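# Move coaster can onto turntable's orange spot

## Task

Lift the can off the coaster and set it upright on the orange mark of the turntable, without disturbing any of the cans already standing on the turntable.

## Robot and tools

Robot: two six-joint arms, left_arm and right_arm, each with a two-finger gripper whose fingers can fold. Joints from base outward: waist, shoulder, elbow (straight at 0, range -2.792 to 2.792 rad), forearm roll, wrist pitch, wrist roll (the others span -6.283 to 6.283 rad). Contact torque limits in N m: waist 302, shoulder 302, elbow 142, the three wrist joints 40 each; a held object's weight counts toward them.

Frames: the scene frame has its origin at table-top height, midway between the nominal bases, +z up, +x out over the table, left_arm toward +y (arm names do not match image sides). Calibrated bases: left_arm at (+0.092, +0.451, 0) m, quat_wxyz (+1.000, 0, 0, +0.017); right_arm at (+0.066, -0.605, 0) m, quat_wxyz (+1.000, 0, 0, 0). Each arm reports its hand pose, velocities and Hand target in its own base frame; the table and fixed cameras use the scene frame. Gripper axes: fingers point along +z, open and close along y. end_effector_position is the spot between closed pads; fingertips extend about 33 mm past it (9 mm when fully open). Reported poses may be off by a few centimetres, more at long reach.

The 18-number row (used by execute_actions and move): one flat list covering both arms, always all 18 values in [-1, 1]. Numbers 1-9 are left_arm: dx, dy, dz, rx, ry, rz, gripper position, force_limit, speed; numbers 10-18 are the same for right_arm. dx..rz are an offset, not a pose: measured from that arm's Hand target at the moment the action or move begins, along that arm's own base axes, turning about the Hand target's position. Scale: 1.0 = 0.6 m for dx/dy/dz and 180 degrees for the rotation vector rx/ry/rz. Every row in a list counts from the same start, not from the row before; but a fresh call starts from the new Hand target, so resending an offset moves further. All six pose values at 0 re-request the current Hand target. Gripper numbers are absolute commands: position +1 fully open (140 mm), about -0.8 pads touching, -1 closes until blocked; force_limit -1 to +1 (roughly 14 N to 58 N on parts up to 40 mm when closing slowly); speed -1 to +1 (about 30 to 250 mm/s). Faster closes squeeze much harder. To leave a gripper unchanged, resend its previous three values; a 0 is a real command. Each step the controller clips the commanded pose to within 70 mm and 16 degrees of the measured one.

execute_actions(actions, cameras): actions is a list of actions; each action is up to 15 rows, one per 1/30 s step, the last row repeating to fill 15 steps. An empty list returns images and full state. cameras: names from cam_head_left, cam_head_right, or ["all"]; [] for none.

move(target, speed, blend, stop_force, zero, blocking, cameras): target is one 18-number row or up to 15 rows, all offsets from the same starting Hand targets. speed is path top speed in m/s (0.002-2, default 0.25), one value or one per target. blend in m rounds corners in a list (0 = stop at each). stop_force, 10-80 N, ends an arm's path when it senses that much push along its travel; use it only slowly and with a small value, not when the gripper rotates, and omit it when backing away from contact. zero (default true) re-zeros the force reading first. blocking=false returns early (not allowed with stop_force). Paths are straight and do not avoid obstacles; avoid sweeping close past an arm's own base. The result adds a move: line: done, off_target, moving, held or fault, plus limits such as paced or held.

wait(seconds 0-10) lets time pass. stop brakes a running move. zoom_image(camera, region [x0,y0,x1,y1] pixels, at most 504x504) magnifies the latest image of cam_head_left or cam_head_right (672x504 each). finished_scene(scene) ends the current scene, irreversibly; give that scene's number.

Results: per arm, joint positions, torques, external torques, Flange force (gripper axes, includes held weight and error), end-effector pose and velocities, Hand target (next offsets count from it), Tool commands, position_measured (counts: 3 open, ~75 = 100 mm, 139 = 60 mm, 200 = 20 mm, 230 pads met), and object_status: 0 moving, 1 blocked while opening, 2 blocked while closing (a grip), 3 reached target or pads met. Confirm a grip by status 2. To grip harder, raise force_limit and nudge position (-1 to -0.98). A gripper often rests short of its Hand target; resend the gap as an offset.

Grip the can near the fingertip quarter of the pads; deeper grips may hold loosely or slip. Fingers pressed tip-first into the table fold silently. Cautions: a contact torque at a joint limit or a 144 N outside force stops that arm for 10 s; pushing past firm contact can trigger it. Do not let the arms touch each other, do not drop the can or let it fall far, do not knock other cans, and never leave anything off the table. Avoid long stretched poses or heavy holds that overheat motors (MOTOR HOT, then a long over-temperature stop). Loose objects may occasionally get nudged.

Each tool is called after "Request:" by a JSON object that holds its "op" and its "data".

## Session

Request:
{"op": "execute_actions", "data": {"actions": []}}

Request:
{"op": "zoom_image", "data": {"camera": "cam_head_left", "region": [170, 260, 420, 440]}}

Scene clock: 0.00 s.
left_arm: end_effector_position=(+0.5867, -0.7269, +0.2392) position_measured=3 object_status=3 end_effector_quat_wxyz=(+0.112, +0.782, -0.585, +0.185) | right_arm: end_effector_position=(+0.0441, +0.2528, +0.3378) position_measured=3 object_status=3 end_effector_quat_wxyz=(-0.501, -0.211, +0.821, -0.174)
Joint positions: left_arm=[-0.884 0.447 1.435 -0.168 0.848 2.056] | right_arm=[0.891 0.05 2.064 0.32 2.105 -1.185]
Joint velocities: within noise
Joint torques (N m): no reading
External joint torques (N m): no reading
Flange force (N): no reading
Hand target: left_arm +0.5867, -0.7269, +0.2392; +0.112, +0.782, -0.585, +0.185 | right_arm +0.0441, +0.2528, +0.3378; -0.501, -0.211, +0.821, -0.174
Tool commands: left_gripper/position=+1.0 left_gripper/force_limit=+1.0 left_gripper/speed=+1.0 right_gripper/position=+1.0 right_gripper/force_limit=+1.0 right_gripper/speed=+1.0

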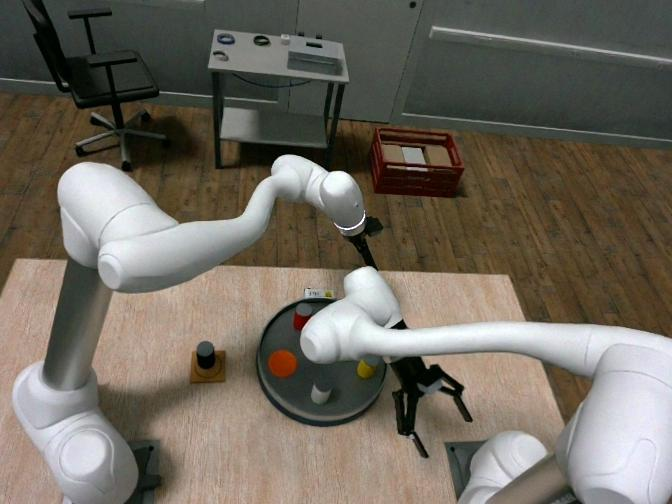

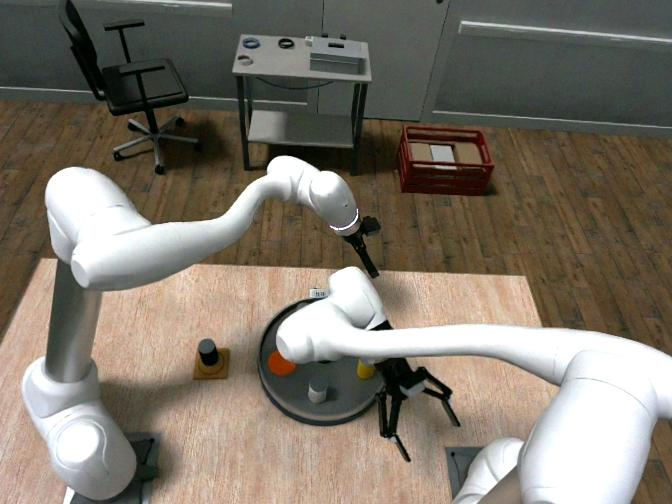

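Scaled by 2.016 from the camera's 672x504 image, which has a finer 960x720 frame.

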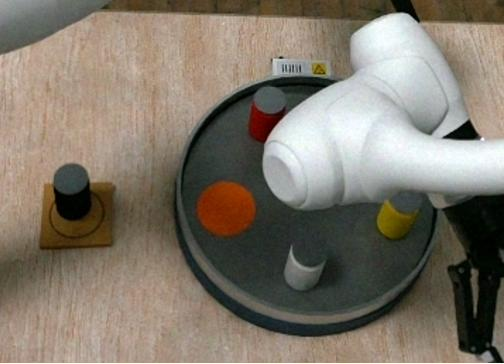

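Request:
{"op": "move", "data": {"target": [[0,0,0.4,0,0,0,1,1,1,0.343,-0.088,0.187,0.1967,-0.2966,0,1,1,1],[0,0,0.4,0,0,0,1,1,1,0.627,-0.588,0.104,0.1967,-0.2966,0,1,1,1]], "speed": 0.35, "blend": [0.05,0], "cameras": ["all"]}}

Scene clock: 4.33 s.
left_arm: end_effector_position=(+0.5867, -0.7269, +0.4792) position_measured=3 object_status=3 end_effector_quat_wxyz=(+0.112, +0.782, -0.585, +0.185) | right_arm: end_effector_position=(+0.4203, -0.1000, +0.4003) position_measured=3 object_status=3 end_effector_quat_wxyz=(+0.000, -0.249, +0.968, +0.000)
Joint positions: left_arm=[-0.884 0.405 1.062 -0.132 1.259 1.985] | right_arm=[-0.313 -0.207 1.825 -0.001 1.524 -2.387]
Joint torques (N m): left_arm=[-1.17 -88.04 -39.37 4.11 -1.07 -0.09] | right_arm=[0.06 -22.82 -40.39 4.09 -0.34 0.49]
External joint torques (N m): left_arm=[1.3 4.12 -3.68 -0.2 -0.07 0.09] | right_arm=[-0.11 1.64 -2.61 0.26 0.36 -0.49]
Flange force (N): left_arm=[16.9 -9.3 -0.9] | right_arm=[-3.4 -5.0 -5.0]
Hand target: left_arm +0.5867, -0.7269, +0.4792; +0.112, +0.782, -0.585, +0.185 | right_arm +0.4203, -0.1000, +0.4002; +0.000, -0.249, +0.968, +0.000
Off the commanded pose: left_arm 0.000 m, 0 deg | right_arm 0.000 m, 0 deg.
move: done

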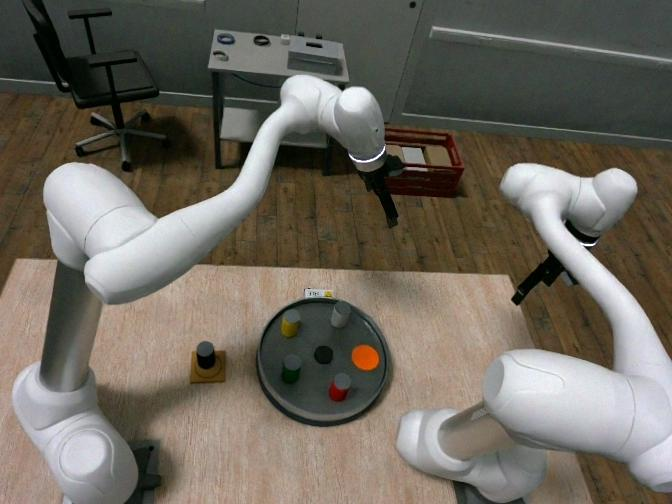

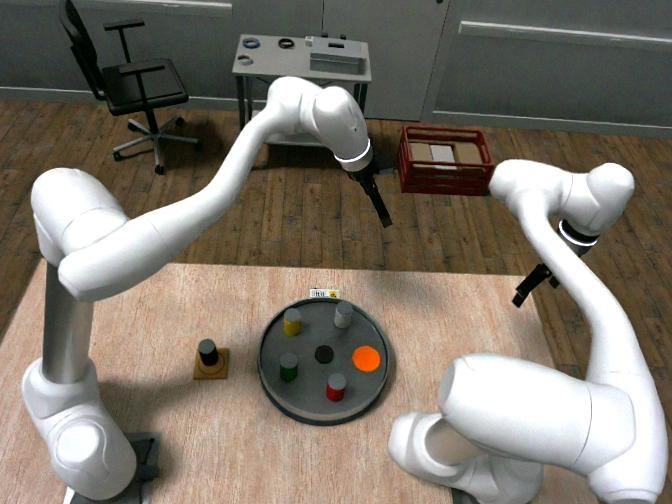

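Request:
{"op": "move", "data": {"target": [-0.392,0.796,-0.43,0.1353,0.0332,-0.0897,1,1,1,0,0,0,0,0,0,1,1,1], "speed": 0.4}}

Scene clock: 6.60 s.
left_arm: end_effector_position=(+0.3515, -0.2493, +0.2212) position_measured=3 object_status=3 end_effector_quat_wxyz=(+0.000, +0.707, -0.707, +0.000) | right_arm: end_effector_position=(+0.4203, -0.1000, +0.4002) position_measured=3 object_status=3 end_effector_quat_wxyz=(+0.000, -0.249, +0.968, +0.000)
Joint positions: left_arm=[-0.697 -0.142 2.102 0 1.181 2.444] | right_arm=[-0.313 -0.207 1.825 -0.001 1.524 -2.387]
Joint torques (N m): left_arm=[-1.17 -26.35 -35.83 4.21 0.03 -0.11] | right_arm=[-0.26 -22.87 -40.33 4.14 -0.36 0.56]
External joint torques (N m): left_arm=[1.18 2.1 -3.18 -0.24 -0.07 0.11] | right_arm=[0.26 1.78 -2.47 0.2 0.39 -0.56]
Flange force (N): left_arm=[2.5 -8.7 -2.6] | right_arm=[-3.9 -4.5 -4.8]
Hand target: left_arm +0.3515, -0.2493, +0.2212; +0.000, +0.707, -0.707, +0.000 | right_arm +0.4203, -0.1000, +0.4002; +0.000, -0.249, +0.968, +0.000
Off the commanded pose: left_arm 0.000 m, 0 deg | right_arm 0.000 m, 0 deg.
move: done

Go to (.339,-.224,.15) and check.

Request:
{"op": "move", "data": {"target": [-0.0208,0.0422,-0.118,0,0,0,1,1,1,0,0,0,0,0,0,1,1,1], "cameras": ["all"]}}

Request:
{"op": "zoom_image", "data": {"camera": "cam_head_left", "region": [150, 290, 270, 410]}}

Request:
{"op": "zoom_image", "data": {"camera": "cam_head_right", "region": [150, 290, 270, 410]}}

Scene clock: 7.53 s.
left_arm: end_effector_position=(+0.3390, -0.2240, +0.1505) position_measured=3 object_status=3 end_effector_quat_wxyz=(+0.000, +0.707, -0.707, +0.000) | right_arm: end_effector_position=(+0.4203, -0.1000, +0.4002) position_measured=3 object_status=3 end_effector_quat_wxyz=(+0.000, -0.249, +0.968, +0.000)
Joint positions: left_arm=[-0.669 -0.123 2.229 0.001 1.036 2.472] | right_arm=[-0.313 -0.207 1.825 -0.001 1.524 -2.387]
Joint torques (N m): left_arm=[-0.9 -25.01 -33.04 3.91 0.02 -0.07] | right_arm=[0 -22.49 -40.25 4.14 -0.31 0.48]
External joint torques (N m): left_arm=[0.92 1.5 -3.24 -0.22 -0.06 0.07] | right_arm=[0.02 1.25 -2.67 0.22 0.34 -0.48]
Flange force (N): left_arm=[2.2 -7.7 -2.2] | right_arm=[-3.2 -4.4 -5.1]
Hand target: left_arm +0.3390, -0.2240, +0.1504; +0.000, +0.707, -0.707, +0.000 | right_arm +0.4203, -0.1000, +0.4002; +0.000, -0.249, +0.968, +0.000
Off the commanded pose: left_arm 0.000 m, 0 deg | right_arm 0.000 m, 0 deg.
move: done

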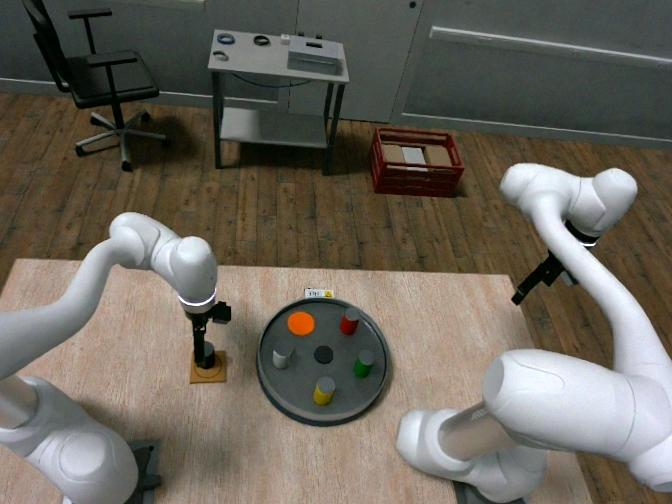

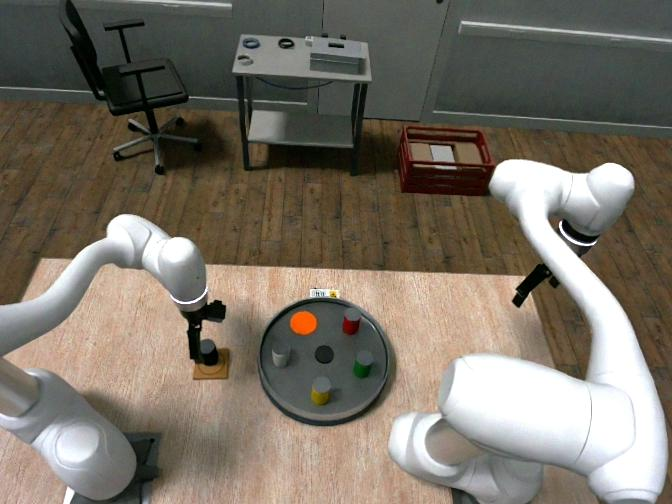

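Scaled by 4.200 from the camera's 672x504 image, which has a finer 960x720 frame.

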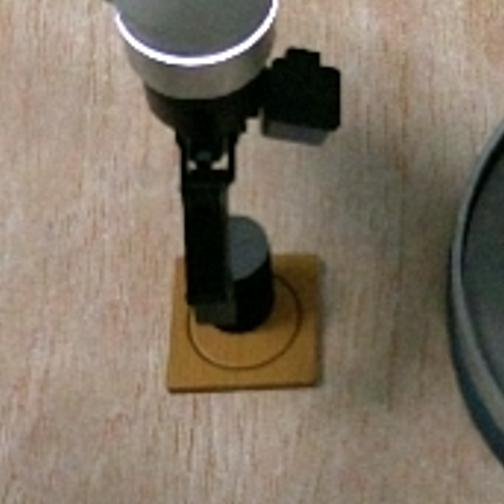

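Scaled by 4.200 from the camera's 672x504 image, which has a finer 960x720 frame.

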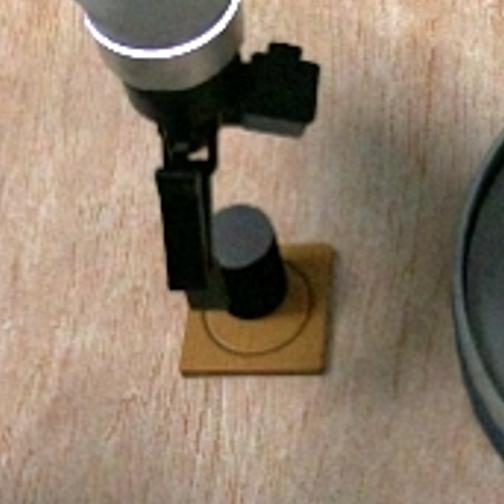

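Request:
{"op": "move", "data": {"target": [[0.015,-0.008,-0.077,0,0,0,1,-0.3,-1,0,0,0,0,0,0,1,1,1],[0.015,-0.008,-0.077,0,0,0,-1,-0.3,-1,0,0,0,0,0,0,1,1,1]], "speed": 0.1, "cameras": ["all"]}}

Request:
{"op": "zoom_image", "data": {"camera": "cam_head_left", "region": [150, 290, 270, 410]}}

Scene clock: 12.27 s.
left_arm: end_effector_position=(+0.3480, -0.2288, +0.1042) position_measured=152 object_status=0 end_effector_quat_wxyz=(+0.000, +0.707, -0.707, +0.000) | right_arm: end_effector_position=(+0.4203, -0.1000, +0.4002) position_measured=3 object_status=3 end_effector_quat_wxyz=(+0.000, -0.249, +0.968, +0.000)
Joint positions: left_arm=[-0.665 -0.053 2.266 0.001 0.928 2.476] | right_arm=[-0.313 -0.207 1.825 -0.001 1.524 -2.387]
Joint torques (N m): left_arm=[-1.14 -25.3 -25.99 3.51 -0.22 -0.06] | right_arm=[-0.48 -22.67 -40.28 4.2 -0.33 0.49]
External joint torques (N m): left_arm=[1.16 -3.06 -7.76 -0.08 0.18 0.06] | right_arm=[0.5 1.42 -2.6 0.15 0.36 -0.49]
Flange force (N): left_arm=[1.5 -7.6 -12.5] | right_arm=[-4.1 -3.8 -5.0]
Hand target: left_arm +0.3480, -0.2288, +0.1042; +0.000, +0.707, -0.707, +0.000 | right_arm +0.4203, -0.1000, +0.4002; +0.000, -0.249, +0.968, +0.000
Off the commanded pose: left_arm 0.000 m, 0 deg | right_arm 0.000 m, 0 deg.
move: done

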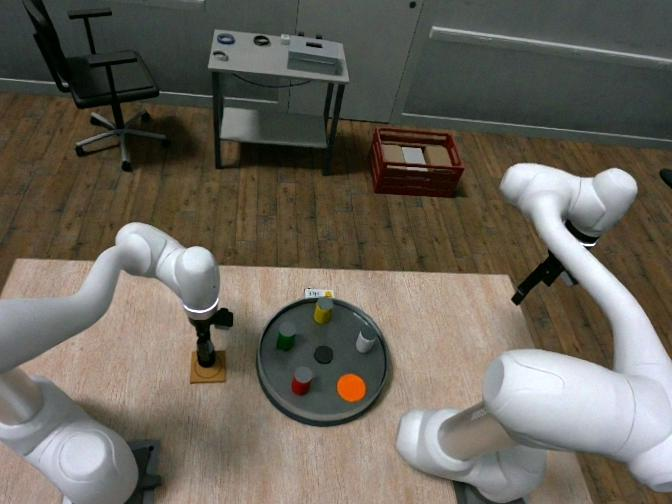

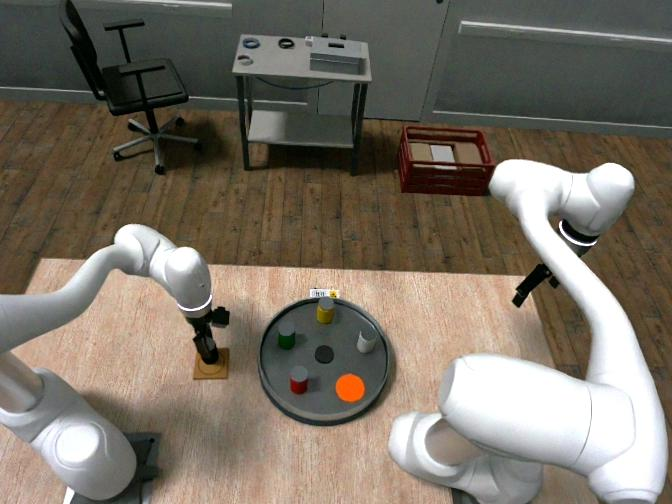

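Scaled by 4.200 from the camera's 672x504 image, which has a finer 960x720 frame.

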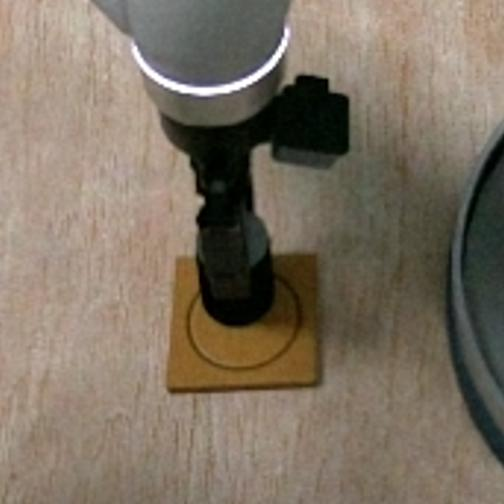

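Request:
{"op": "move", "data": {"target": [[0,0,0.246,0,0,0,-1,-0.3,-1,0,0,0,0,0,0,1,1,1],[-0.2357,-0.5832,0.246,0,0,0,-1,-0.3,-1,0,0,0,0,0,0,1,1,1]], "speed": [0.15,0.25], "blend": [0.03,0]}}

Request:
{"op": "wait", "data": {"seconds": 0.05}}

Scene clock: 15.57 s.
left_arm: end_effector_position=(+0.2066, -0.5787, +0.2519) position_measured=152 object_status=2 end_effector_quat_wxyz=(+0.000, +0.707, -0.707, +0.000) | right_arm: end_effector_position=(+0.4203, -0.1000, +0.4002) position_measured=3 object_status=3 end_effector_quat_wxyz=(+0.000, -0.249, +0.968, +0.000)
Joint positions: left_arm=[-1.284 0.138 1.765 0.001 1.239 1.857] | right_arm=[-0.313 -0.207 1.825 -0.001 1.524 -2.387]
Joint torques (N m): left_arm=[-0.95 -57.14 -37.28 4.3 -0.02 -0.03] | right_arm=[-0.87 -23.02 -40.34 4.11 -0.33 0.61]
External joint torques (N m): left_arm=[0.99 3.02 -2.56 -0.22 -0.03 0.03] | right_arm=[0.88 1.97 -2.4 0.22 0.36 -0.61]
Flange force (N): left_arm=[8.3 -4.7 -1.6] | right_arm=[-5.1 -3.8 -4.6]
Hand target: left_arm +0.2066, -0.5787, +0.2518; +0.000, +0.707, -0.707, +0.000 | right_arm +0.4203, -0.1000, +0.4002; +0.000, -0.249, +0.968, +0.000
Off the commanded pose: left_arm 0.000 m, 0 deg | right_arm 0.000 m, 0 deg.
move: done

Scene clock: 15.63 s.
left_arm: end_effector_position=(+0.2066, -0.5787, +0.2518) position_measured=152 object_status=2 end_effector_quat_wxyz=(+0.000, +0.707, -0.707, +0.000) | right_arm: end_effector_position=(+0.4203, -0.1000, +0.4002) position_measured=3 object_status=3 end_effector_quat_wxyz=(+0.000, -0.249, +0.968, +0.000)
Joint positions: left_arm=[-1.284 0.138 1.765 0.001 1.239 1.857] | right_arm=[-0.313 -0.207 1.825 -0.001 1.524 -2.387]
Joint torques (N m): left_arm=[-1.18 -58.24 -37.15 4.24 0 -0.06] | right_arm=[-0.64 -22.61 -40.25 4.11 -0.36 0.55]
External joint torques (N m): left_arm=[1.16 4.13 -2.72 -0.16 -0.05 0.06] | right_arm=[0.68 1.24 -2.72 0.25 0.39 -0.55]
Flange force (N): left_arm=[10.1 -5.7 -1.2] | right_arm=[-4.2 -3.4 -5.3]
Hand target: left_arm +0.2066, -0.5787, +0.2518; +0.000, +0.707, -0.707, +0.000 | right_arm +0.4203, -0.1000, +0.4002; +0.000, -0.249, +0.968, +0.000
Tool commands: left_gripper/position=-1.0 left_gripper/force_limit=-0.3 left_gripper/speed=-1.0 right_gripper/position=+1.0 right_gripper/force_limit=+1.0 right_gripper/speed=+1.0
Off the commanded pose: left_arm 0.000 m, 0 deg | right_arm 0.000 m, 0 deg.
wait: 0.07 s; no rest

Request:
{"op": "wait", "data": {"seconds": 4.65, "cameras": ["all"]}}

Request:
{"op": "zoom_image", "data": {"camera": "cam_head_left", "region": [260, 310, 400, 450]}}

Request:
{"op": "zoom_image", "data": {"camera": "cam_head_right", "region": [260, 310, 400, 450]}}

Scene clock: 20.53 s.
left_arm: end_effector_position=(+0.2066, -0.5787, +0.2518) position_measured=152 object_status=2 end_effector_quat_wxyz=(+0.000, +0.707, -0.707, +0.000) | right_arm: end_effector_position=(+0.4203, -0.1000, +0.4002) position_measured=3 object_status=3 end_effector_quat_wxyz=(+0.000, -0.249, +0.968, +0.000)
Joint positions: left_arm=[-1.284 0.138 1.765 0.001 1.239 1.857] | right_arm=[-0.313 -0.207 1.825 -0.001 1.524 -2.387]
Joint torques (N m): left_arm=[-0.97 -57.99 -37.09 4.3 -0.02 -0.09] | right_arm=[-0.85 -22.83 -40.33 4.1 -0.29 0.54]
External joint torques (N m): left_arm=[0.99 3.96 -2.73 -0.23 -0.03 0.09] | right_arm=[0.85 1.63 -2.6 0.26 0.32 -0.54]
Flange force (N): left_arm=[9.9 -5.4 -1.3] | right_arm=[-4.9 -3.5 -5.0]
Hand target: left_arm +0.2066, -0.5787, +0.2518; +0.000, +0.707, -0.707, +0.000 | right_arm +0.4203, -0.1000, +0.4002; +0.000, -0.249, +0.968, +0.000
Tool commands: left_gripper/position=-1.0 left_gripper/force_limit=-0.3 left_gripper/speed=-1.0 right_gripper/position=+1.0 right_gripper/force_limit=+1.0 right_gripper/speed=+1.0
Off the commanded pose: left_arm 0.000 m, 0 deg | right_arm 0.000 m, 0 deg.
wait: 4.67 s; at rest from the start

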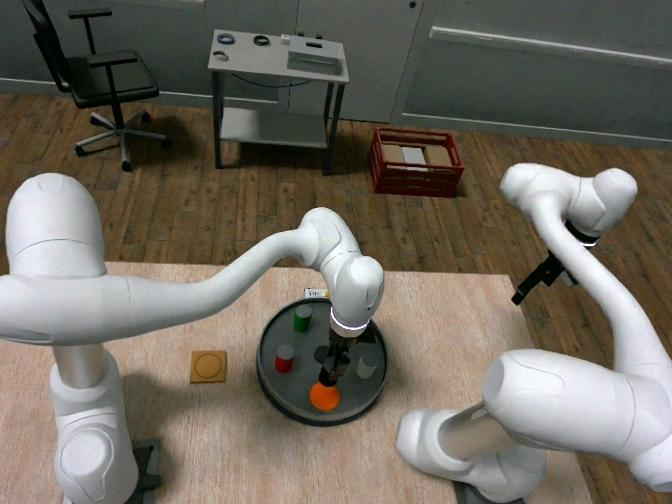

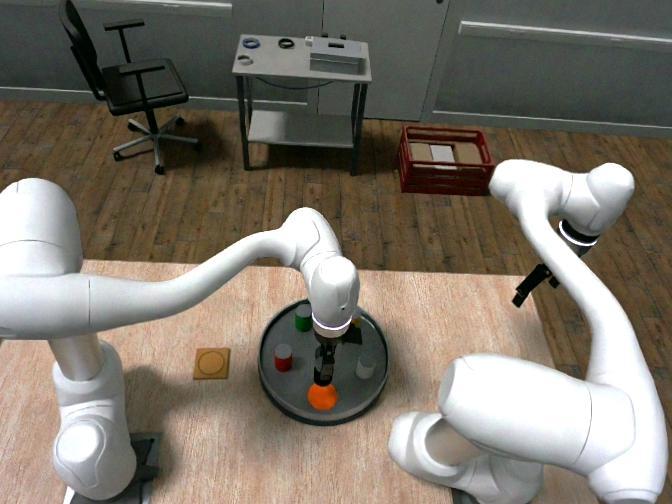

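Scaled by 3.600 from the camera's 672x504 image, which has a finer 960x720 frame.

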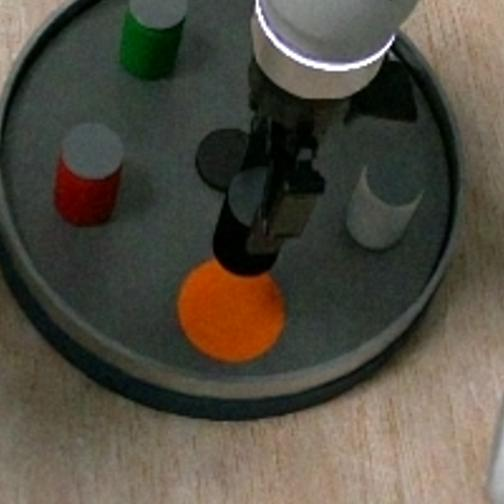

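Scaled by 3.600 from the camera's 672x504 image, which has a finer 960x720 frame.

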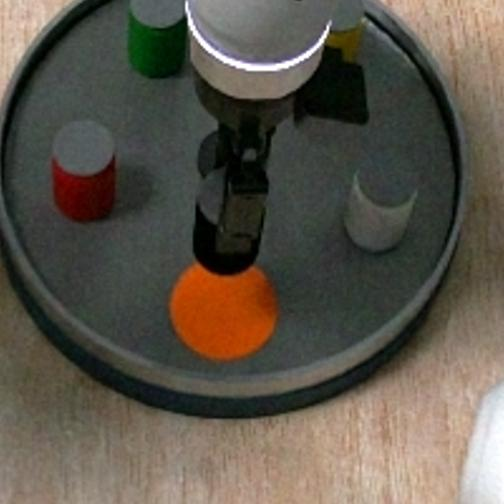

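Request:
{"op": "wait", "data": {"seconds": 1.5}}

Scene clock: 22.23 s.
left_arm: end_effector_position=(+0.2066, -0.5787, +0.2518) position_measured=152 object_status=2 end_effector_quat_wxyz=(+0.000, +0.707, -0.707, +0.000) | right_arm: end_effector_position=(+0.4203, -0.1000, +0.4002) position_measured=3 object_status=3 end_effector_quat_wxyz=(+0.000, -0.249, +0.968, +0.000)
Joint positions: left_arm=[-1.284 0.138 1.765 0.001 1.239 1.857] | right_arm=[-0.313 -0.207 1.825 -0.001 1.524 -2.387]
Joint torques (N m): left_arm=[-1.04 -58 -37.07 4.32 0 -0.11] | right_arm=[-0.84 -22.32 -40.24 4.13 -0.34 0.46]
External joint torques (N m): left_arm=[1.02 3.83 -2.84 -0.24 -0.05 0.11] | right_arm=[0.82 1.16 -2.83 0.23 0.36 -0.46]
Flange force (N): left_arm=[9.9 -5.5 -1.5] | right_arm=[-4.6 -3.1 -5.5]
Hand target: left_arm +0.2066, -0.5787, +0.2518; +0.000, +0.707, -0.707, +0.000 | right_arm +0.4203, -0.1000, +0.4002; +0.000, -0.249, +0.968, +0.000
Tool commands: left_gripper/position=-1.0 left_gripper/force_limit=-0.3 left_gripper/speed=-1.0 right_gripper/position=+1.0 right_gripper/force_limit=+1.0 right_gripper/speed=+1.0
Off the commanded pose: left_arm 0.000 m, 0 deg | right_arm 0.000 m, 0 deg.
wait: 1.50 s; at rest from the start

Request:
{"op": "wait", "data": {"seconds": 5.98}}

Request:
{"op": "move", "data": {"target": [0,0,-0.174,0,0,0,-1,-0.3,-1,0,0,0,0,0,0,1,1,1], "speed": 0.2}}

Request:
{"op": "execute_actions", "data": {"actions": [[[0,0,0,0,0,0,1,1,1,0,0,0,0,0,0,1,1,1]]]}}

Request:
{"op": "move", "data": {"target": [0,0,0.35,0,0,0,1,1,1,0,0,0,0,0,0,1,1,1], "speed": 0.2, "cameras": ["all"]}}

Request:
{"op": "zoom_image", "data": {"camera": "cam_head_left", "region": [230, 280, 410, 460]}}

Request:
{"op": "zoom_image", "data": {"camera": "cam_head_right", "region": [230, 280, 410, 460]}}

Scene clock: 28.67 s.
left_arm: end_effector_position=(+0.2066, -0.5787, +0.2518) position_measured=152 object_status=2 end_effector_quat_wxyz=(+0.000, +0.707, -0.707, +0.000) | right_arm: end_effector_position=(+0.4203, -0.1000, +0.4002) position_measured=3 object_status=3 end_effector_quat_wxyz=(+0.000, -0.249, +0.968, +0.000)
Joint positions: left_arm=[-1.284 0.138 1.765 0.001 1.239 1.857] | right_arm=[-0.313 -0.207 1.825 -0.001 1.524 -2.387]
Joint torques (N m): left_arm=[-1.14 -57.94 -37.06 4.32 0.02 -0.07] | right_arm=[-0.92 -22.46 -40.34 4.1 -0.35 0.55]
External joint torques (N m): left_arm=[1.14 3.92 -2.8 -0.24 -0.07 0.07] | right_arm=[0.92 1.22 -2.75 0.27 0.37 -0.55]
Flange force (N): left_arm=[9.9 -5.6 -1.3] | right_arm=[-4.7 -3.1 -5.4]
Hand target: left_arm +0.2066, -0.5787, +0.2518; +0.000, +0.707, -0.707, +0.000 | right_arm +0.4203, -0.1000, +0.4002; +0.000, -0.249, +0.968, +0.000
Tool commands: left_gripper/position=-1.0 left_gripper/force_limit=-0.3 left_gripper/speed=-1.0 right_gripper/position=+1.0 right_gripper/force_limit=+1.0 right_gripper/speed=+1.0
Off the commanded pose: left_arm 0.000 m, 0 deg | right_arm 0.000 m, 0 deg.
wait: 6.00 s; at rest from the start

Scene clock: 29.57 s.
left_arm: end_effector_position=(+0.2066, -0.5788, +0.1475) position_measured=152 object_status=2 end_effector_quat_wxyz=(+0.000, +0.707, -0.707, +0.000) | right_arm: end_effector_position=(+0.4203, -0.1000, +0.4002) position_measured=3 object_status=3 end_effector_quat_wxyz=(+0.000, -0.249, +0.968, +0.000)
Joint positions: left_arm=[-1.284 0.21 1.883 0.001 1.048 1.857] | right_arm=[-0.313 -0.207 1.825 -0.001 1.524 -2.387]
Joint torques (N m): left_arm=[-1.09 -62.95 -33.77 3.95 0.02 -0.11] | right_arm=[-0.26 -23.39 -40.31 4.12 -0.34 0.47]
External joint torques (N m): left_arm=[1.12 4.92 -2.73 -0.22 -0.07 0.11] | right_arm=[0.26 2.12 -2.69 0.23 0.36 -0.47]
Flange force (N): left_arm=[11.0 -6.1 1.6] | right_arm=[-4.7 -4.9 -5.1]
Hand target: left_arm +0.2066, -0.5787, +0.1474; +0.000, +0.707, -0.707, +0.000 | right_arm +0.4203, -0.1000, +0.4002; +0.000, -0.249, +0.968, +0.000
Off the commanded pose: left_arm 0.000 m, 0 deg | right_arm 0.000 m, 0 deg.
move: done

Scene clock: 30.27 s.
left_arm: end_effector_position=(+0.2066, -0.5787, +0.1474) position_measured=3 object_status=0 end_effector_quat_wxyz=(+0.000, +0.707, -0.707, +0.000) | right_arm: end_effector_position=(+0.4203, -0.1000, +0.4002) position_measured=3 object_status=3 end_effector_quat_wxyz=(+0.000, -0.249, +0.968, +0.000)
Joint positions: left_arm=[-1.284 0.21 1.884 0.001 1.048 1.857] | right_arm=[-0.313 -0.207 1.825 -0.001 1.524 -2.387]
Joint torques (N m): left_arm=[-1.3 -61.33 -32.92 3.94 0 -0.1] | right_arm=[-0.42 -22.37 -40.38 4.11 -0.33 0.53]
External joint torques (N m): left_arm=[1.26 3.26 -3.6 -0.21 -0.05 0.1] | right_arm=[0.43 1.17 -2.49 0.23 0.36 -0.53]
Flange force (N): left_arm=[10.2 -6.0 -0.7] | right_arm=[-3.5 -3.5 -4.9]
Hand target: left_arm +0.2066, -0.5787, +0.1474; +0.000, +0.707, -0.707, +0.000 | right_arm +0.4203, -0.1000, +0.4002; +0.000, -0.249, +0.968, +0.000
Off the commanded pose: left_arm 0.000 m, 0 deg | right_arm 0.000 m, 0 deg.
Step readings (end_effector_position of left_arm | right_arm):
0: (+0.2066, -0.5788, +0.1475) | (+0.4203, -0.1000, +0.4002)
1: (+0.2066, -0.5787, +0.1475) | (+0.4203, -0.1000, +0.4002)
2: (+0.2066, -0.5787, +0.1475) | (+0.4203, -0.1000, +0.4002)
4: (+0.2066, -0.5787, +0.1475) | (+0.4203, -0.1000, +0.4002)
8: (+0.2066, -0.5787, +0.1474) | (+0.4203, -0.1000, +0.4002)
15: (+0.2065, -0.5787, +0.1474) | (+0.4203, -0.1000, +0.4002)

Scene clock: 31.67 s.
left_arm: end_effector_position=(+0.2066, -0.5787, +0.3574) position_measured=3 object_status=3 end_effector_quat_wxyz=(+0.000, +0.707, -0.707, +0.000) | right_arm: end_effector_position=(+0.4203, -0.1000, +0.4002) position_measured=3 object_status=3 end_effector_quat_wxyz=(+0.000, -0.249, +0.968, +0.000)
Joint positions: left_arm=[-1.284 0.097 1.617 0.001 1.428 1.857] | right_arm=[-0.313 -0.207 1.825 -0.001 1.524 -2.387]
Joint torques (N m): left_arm=[-1.19 -54.31 -38.21 4.51 0.04 -0.06] | right_arm=[-0.58 -22.86 -40.44 4.09 -0.35 0.53]
External joint torques (N m): left_arm=[1.12 2.67 -3.44 -0.26 -0.1 0.06] | right_arm=[0.56 1.98 -2.25 0.24 0.38 -0.53]
Flange force (N): left_arm=[9.2 -5.3 -4.5] | right_arm=[-4.5 -4.0 -4.4]
Hand target: left_arm +0.2066, -0.5787, +0.3574; +0.000, +0.707, -0.707, +0.000 | right_arm +0.4203, -0.1000, +0.4002; +0.000, -0.249, +0.968, +0.000
Off the commanded pose: left_arm 0.000 m, 0 deg | right_arm 0.000 m, 0 deg.
move: done

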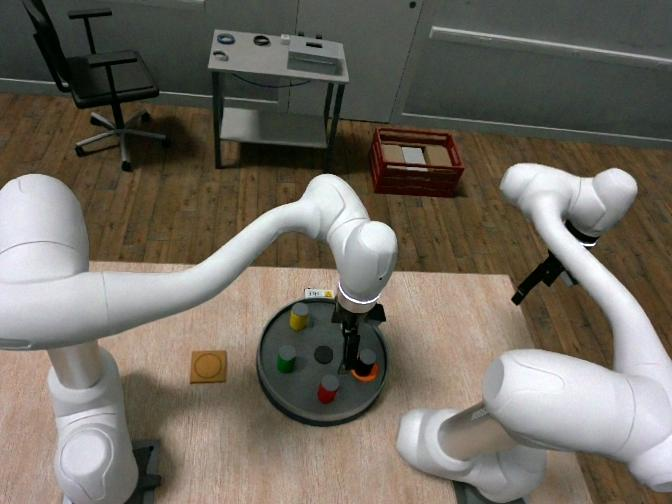

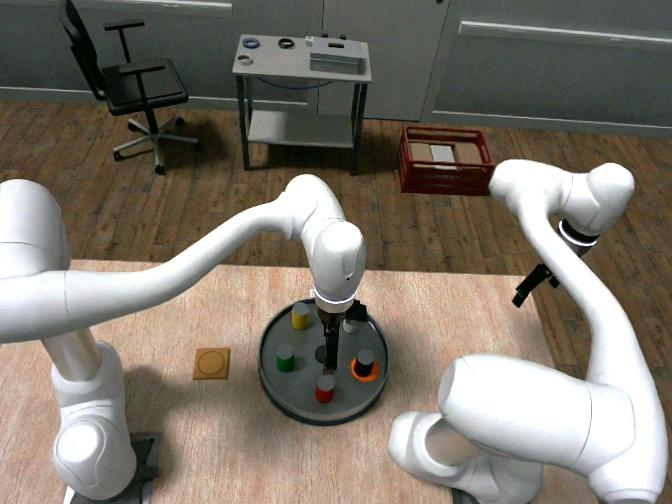

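Scaled by 2.800 from the camera's 672x504 image, which has a finer 960x720 frame.

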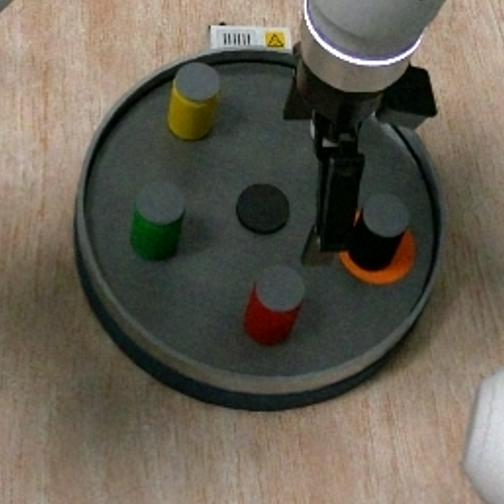

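Scaled by 2.800 from the camera's 672x504 image, which has a finer 960x720 frame.

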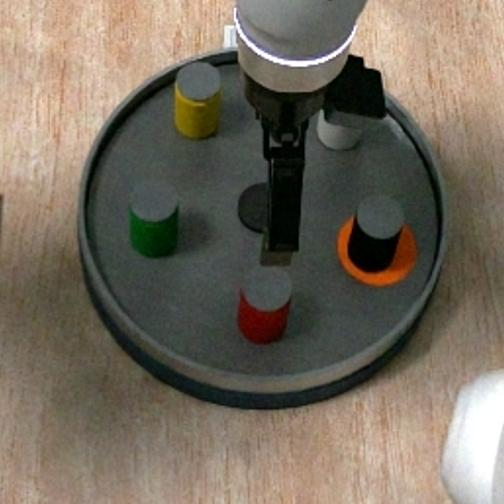

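On the spot, well centred.

Request:
{"op": "finished_scene", "data": {"scene": 2}}

The scene is finished: the task was done.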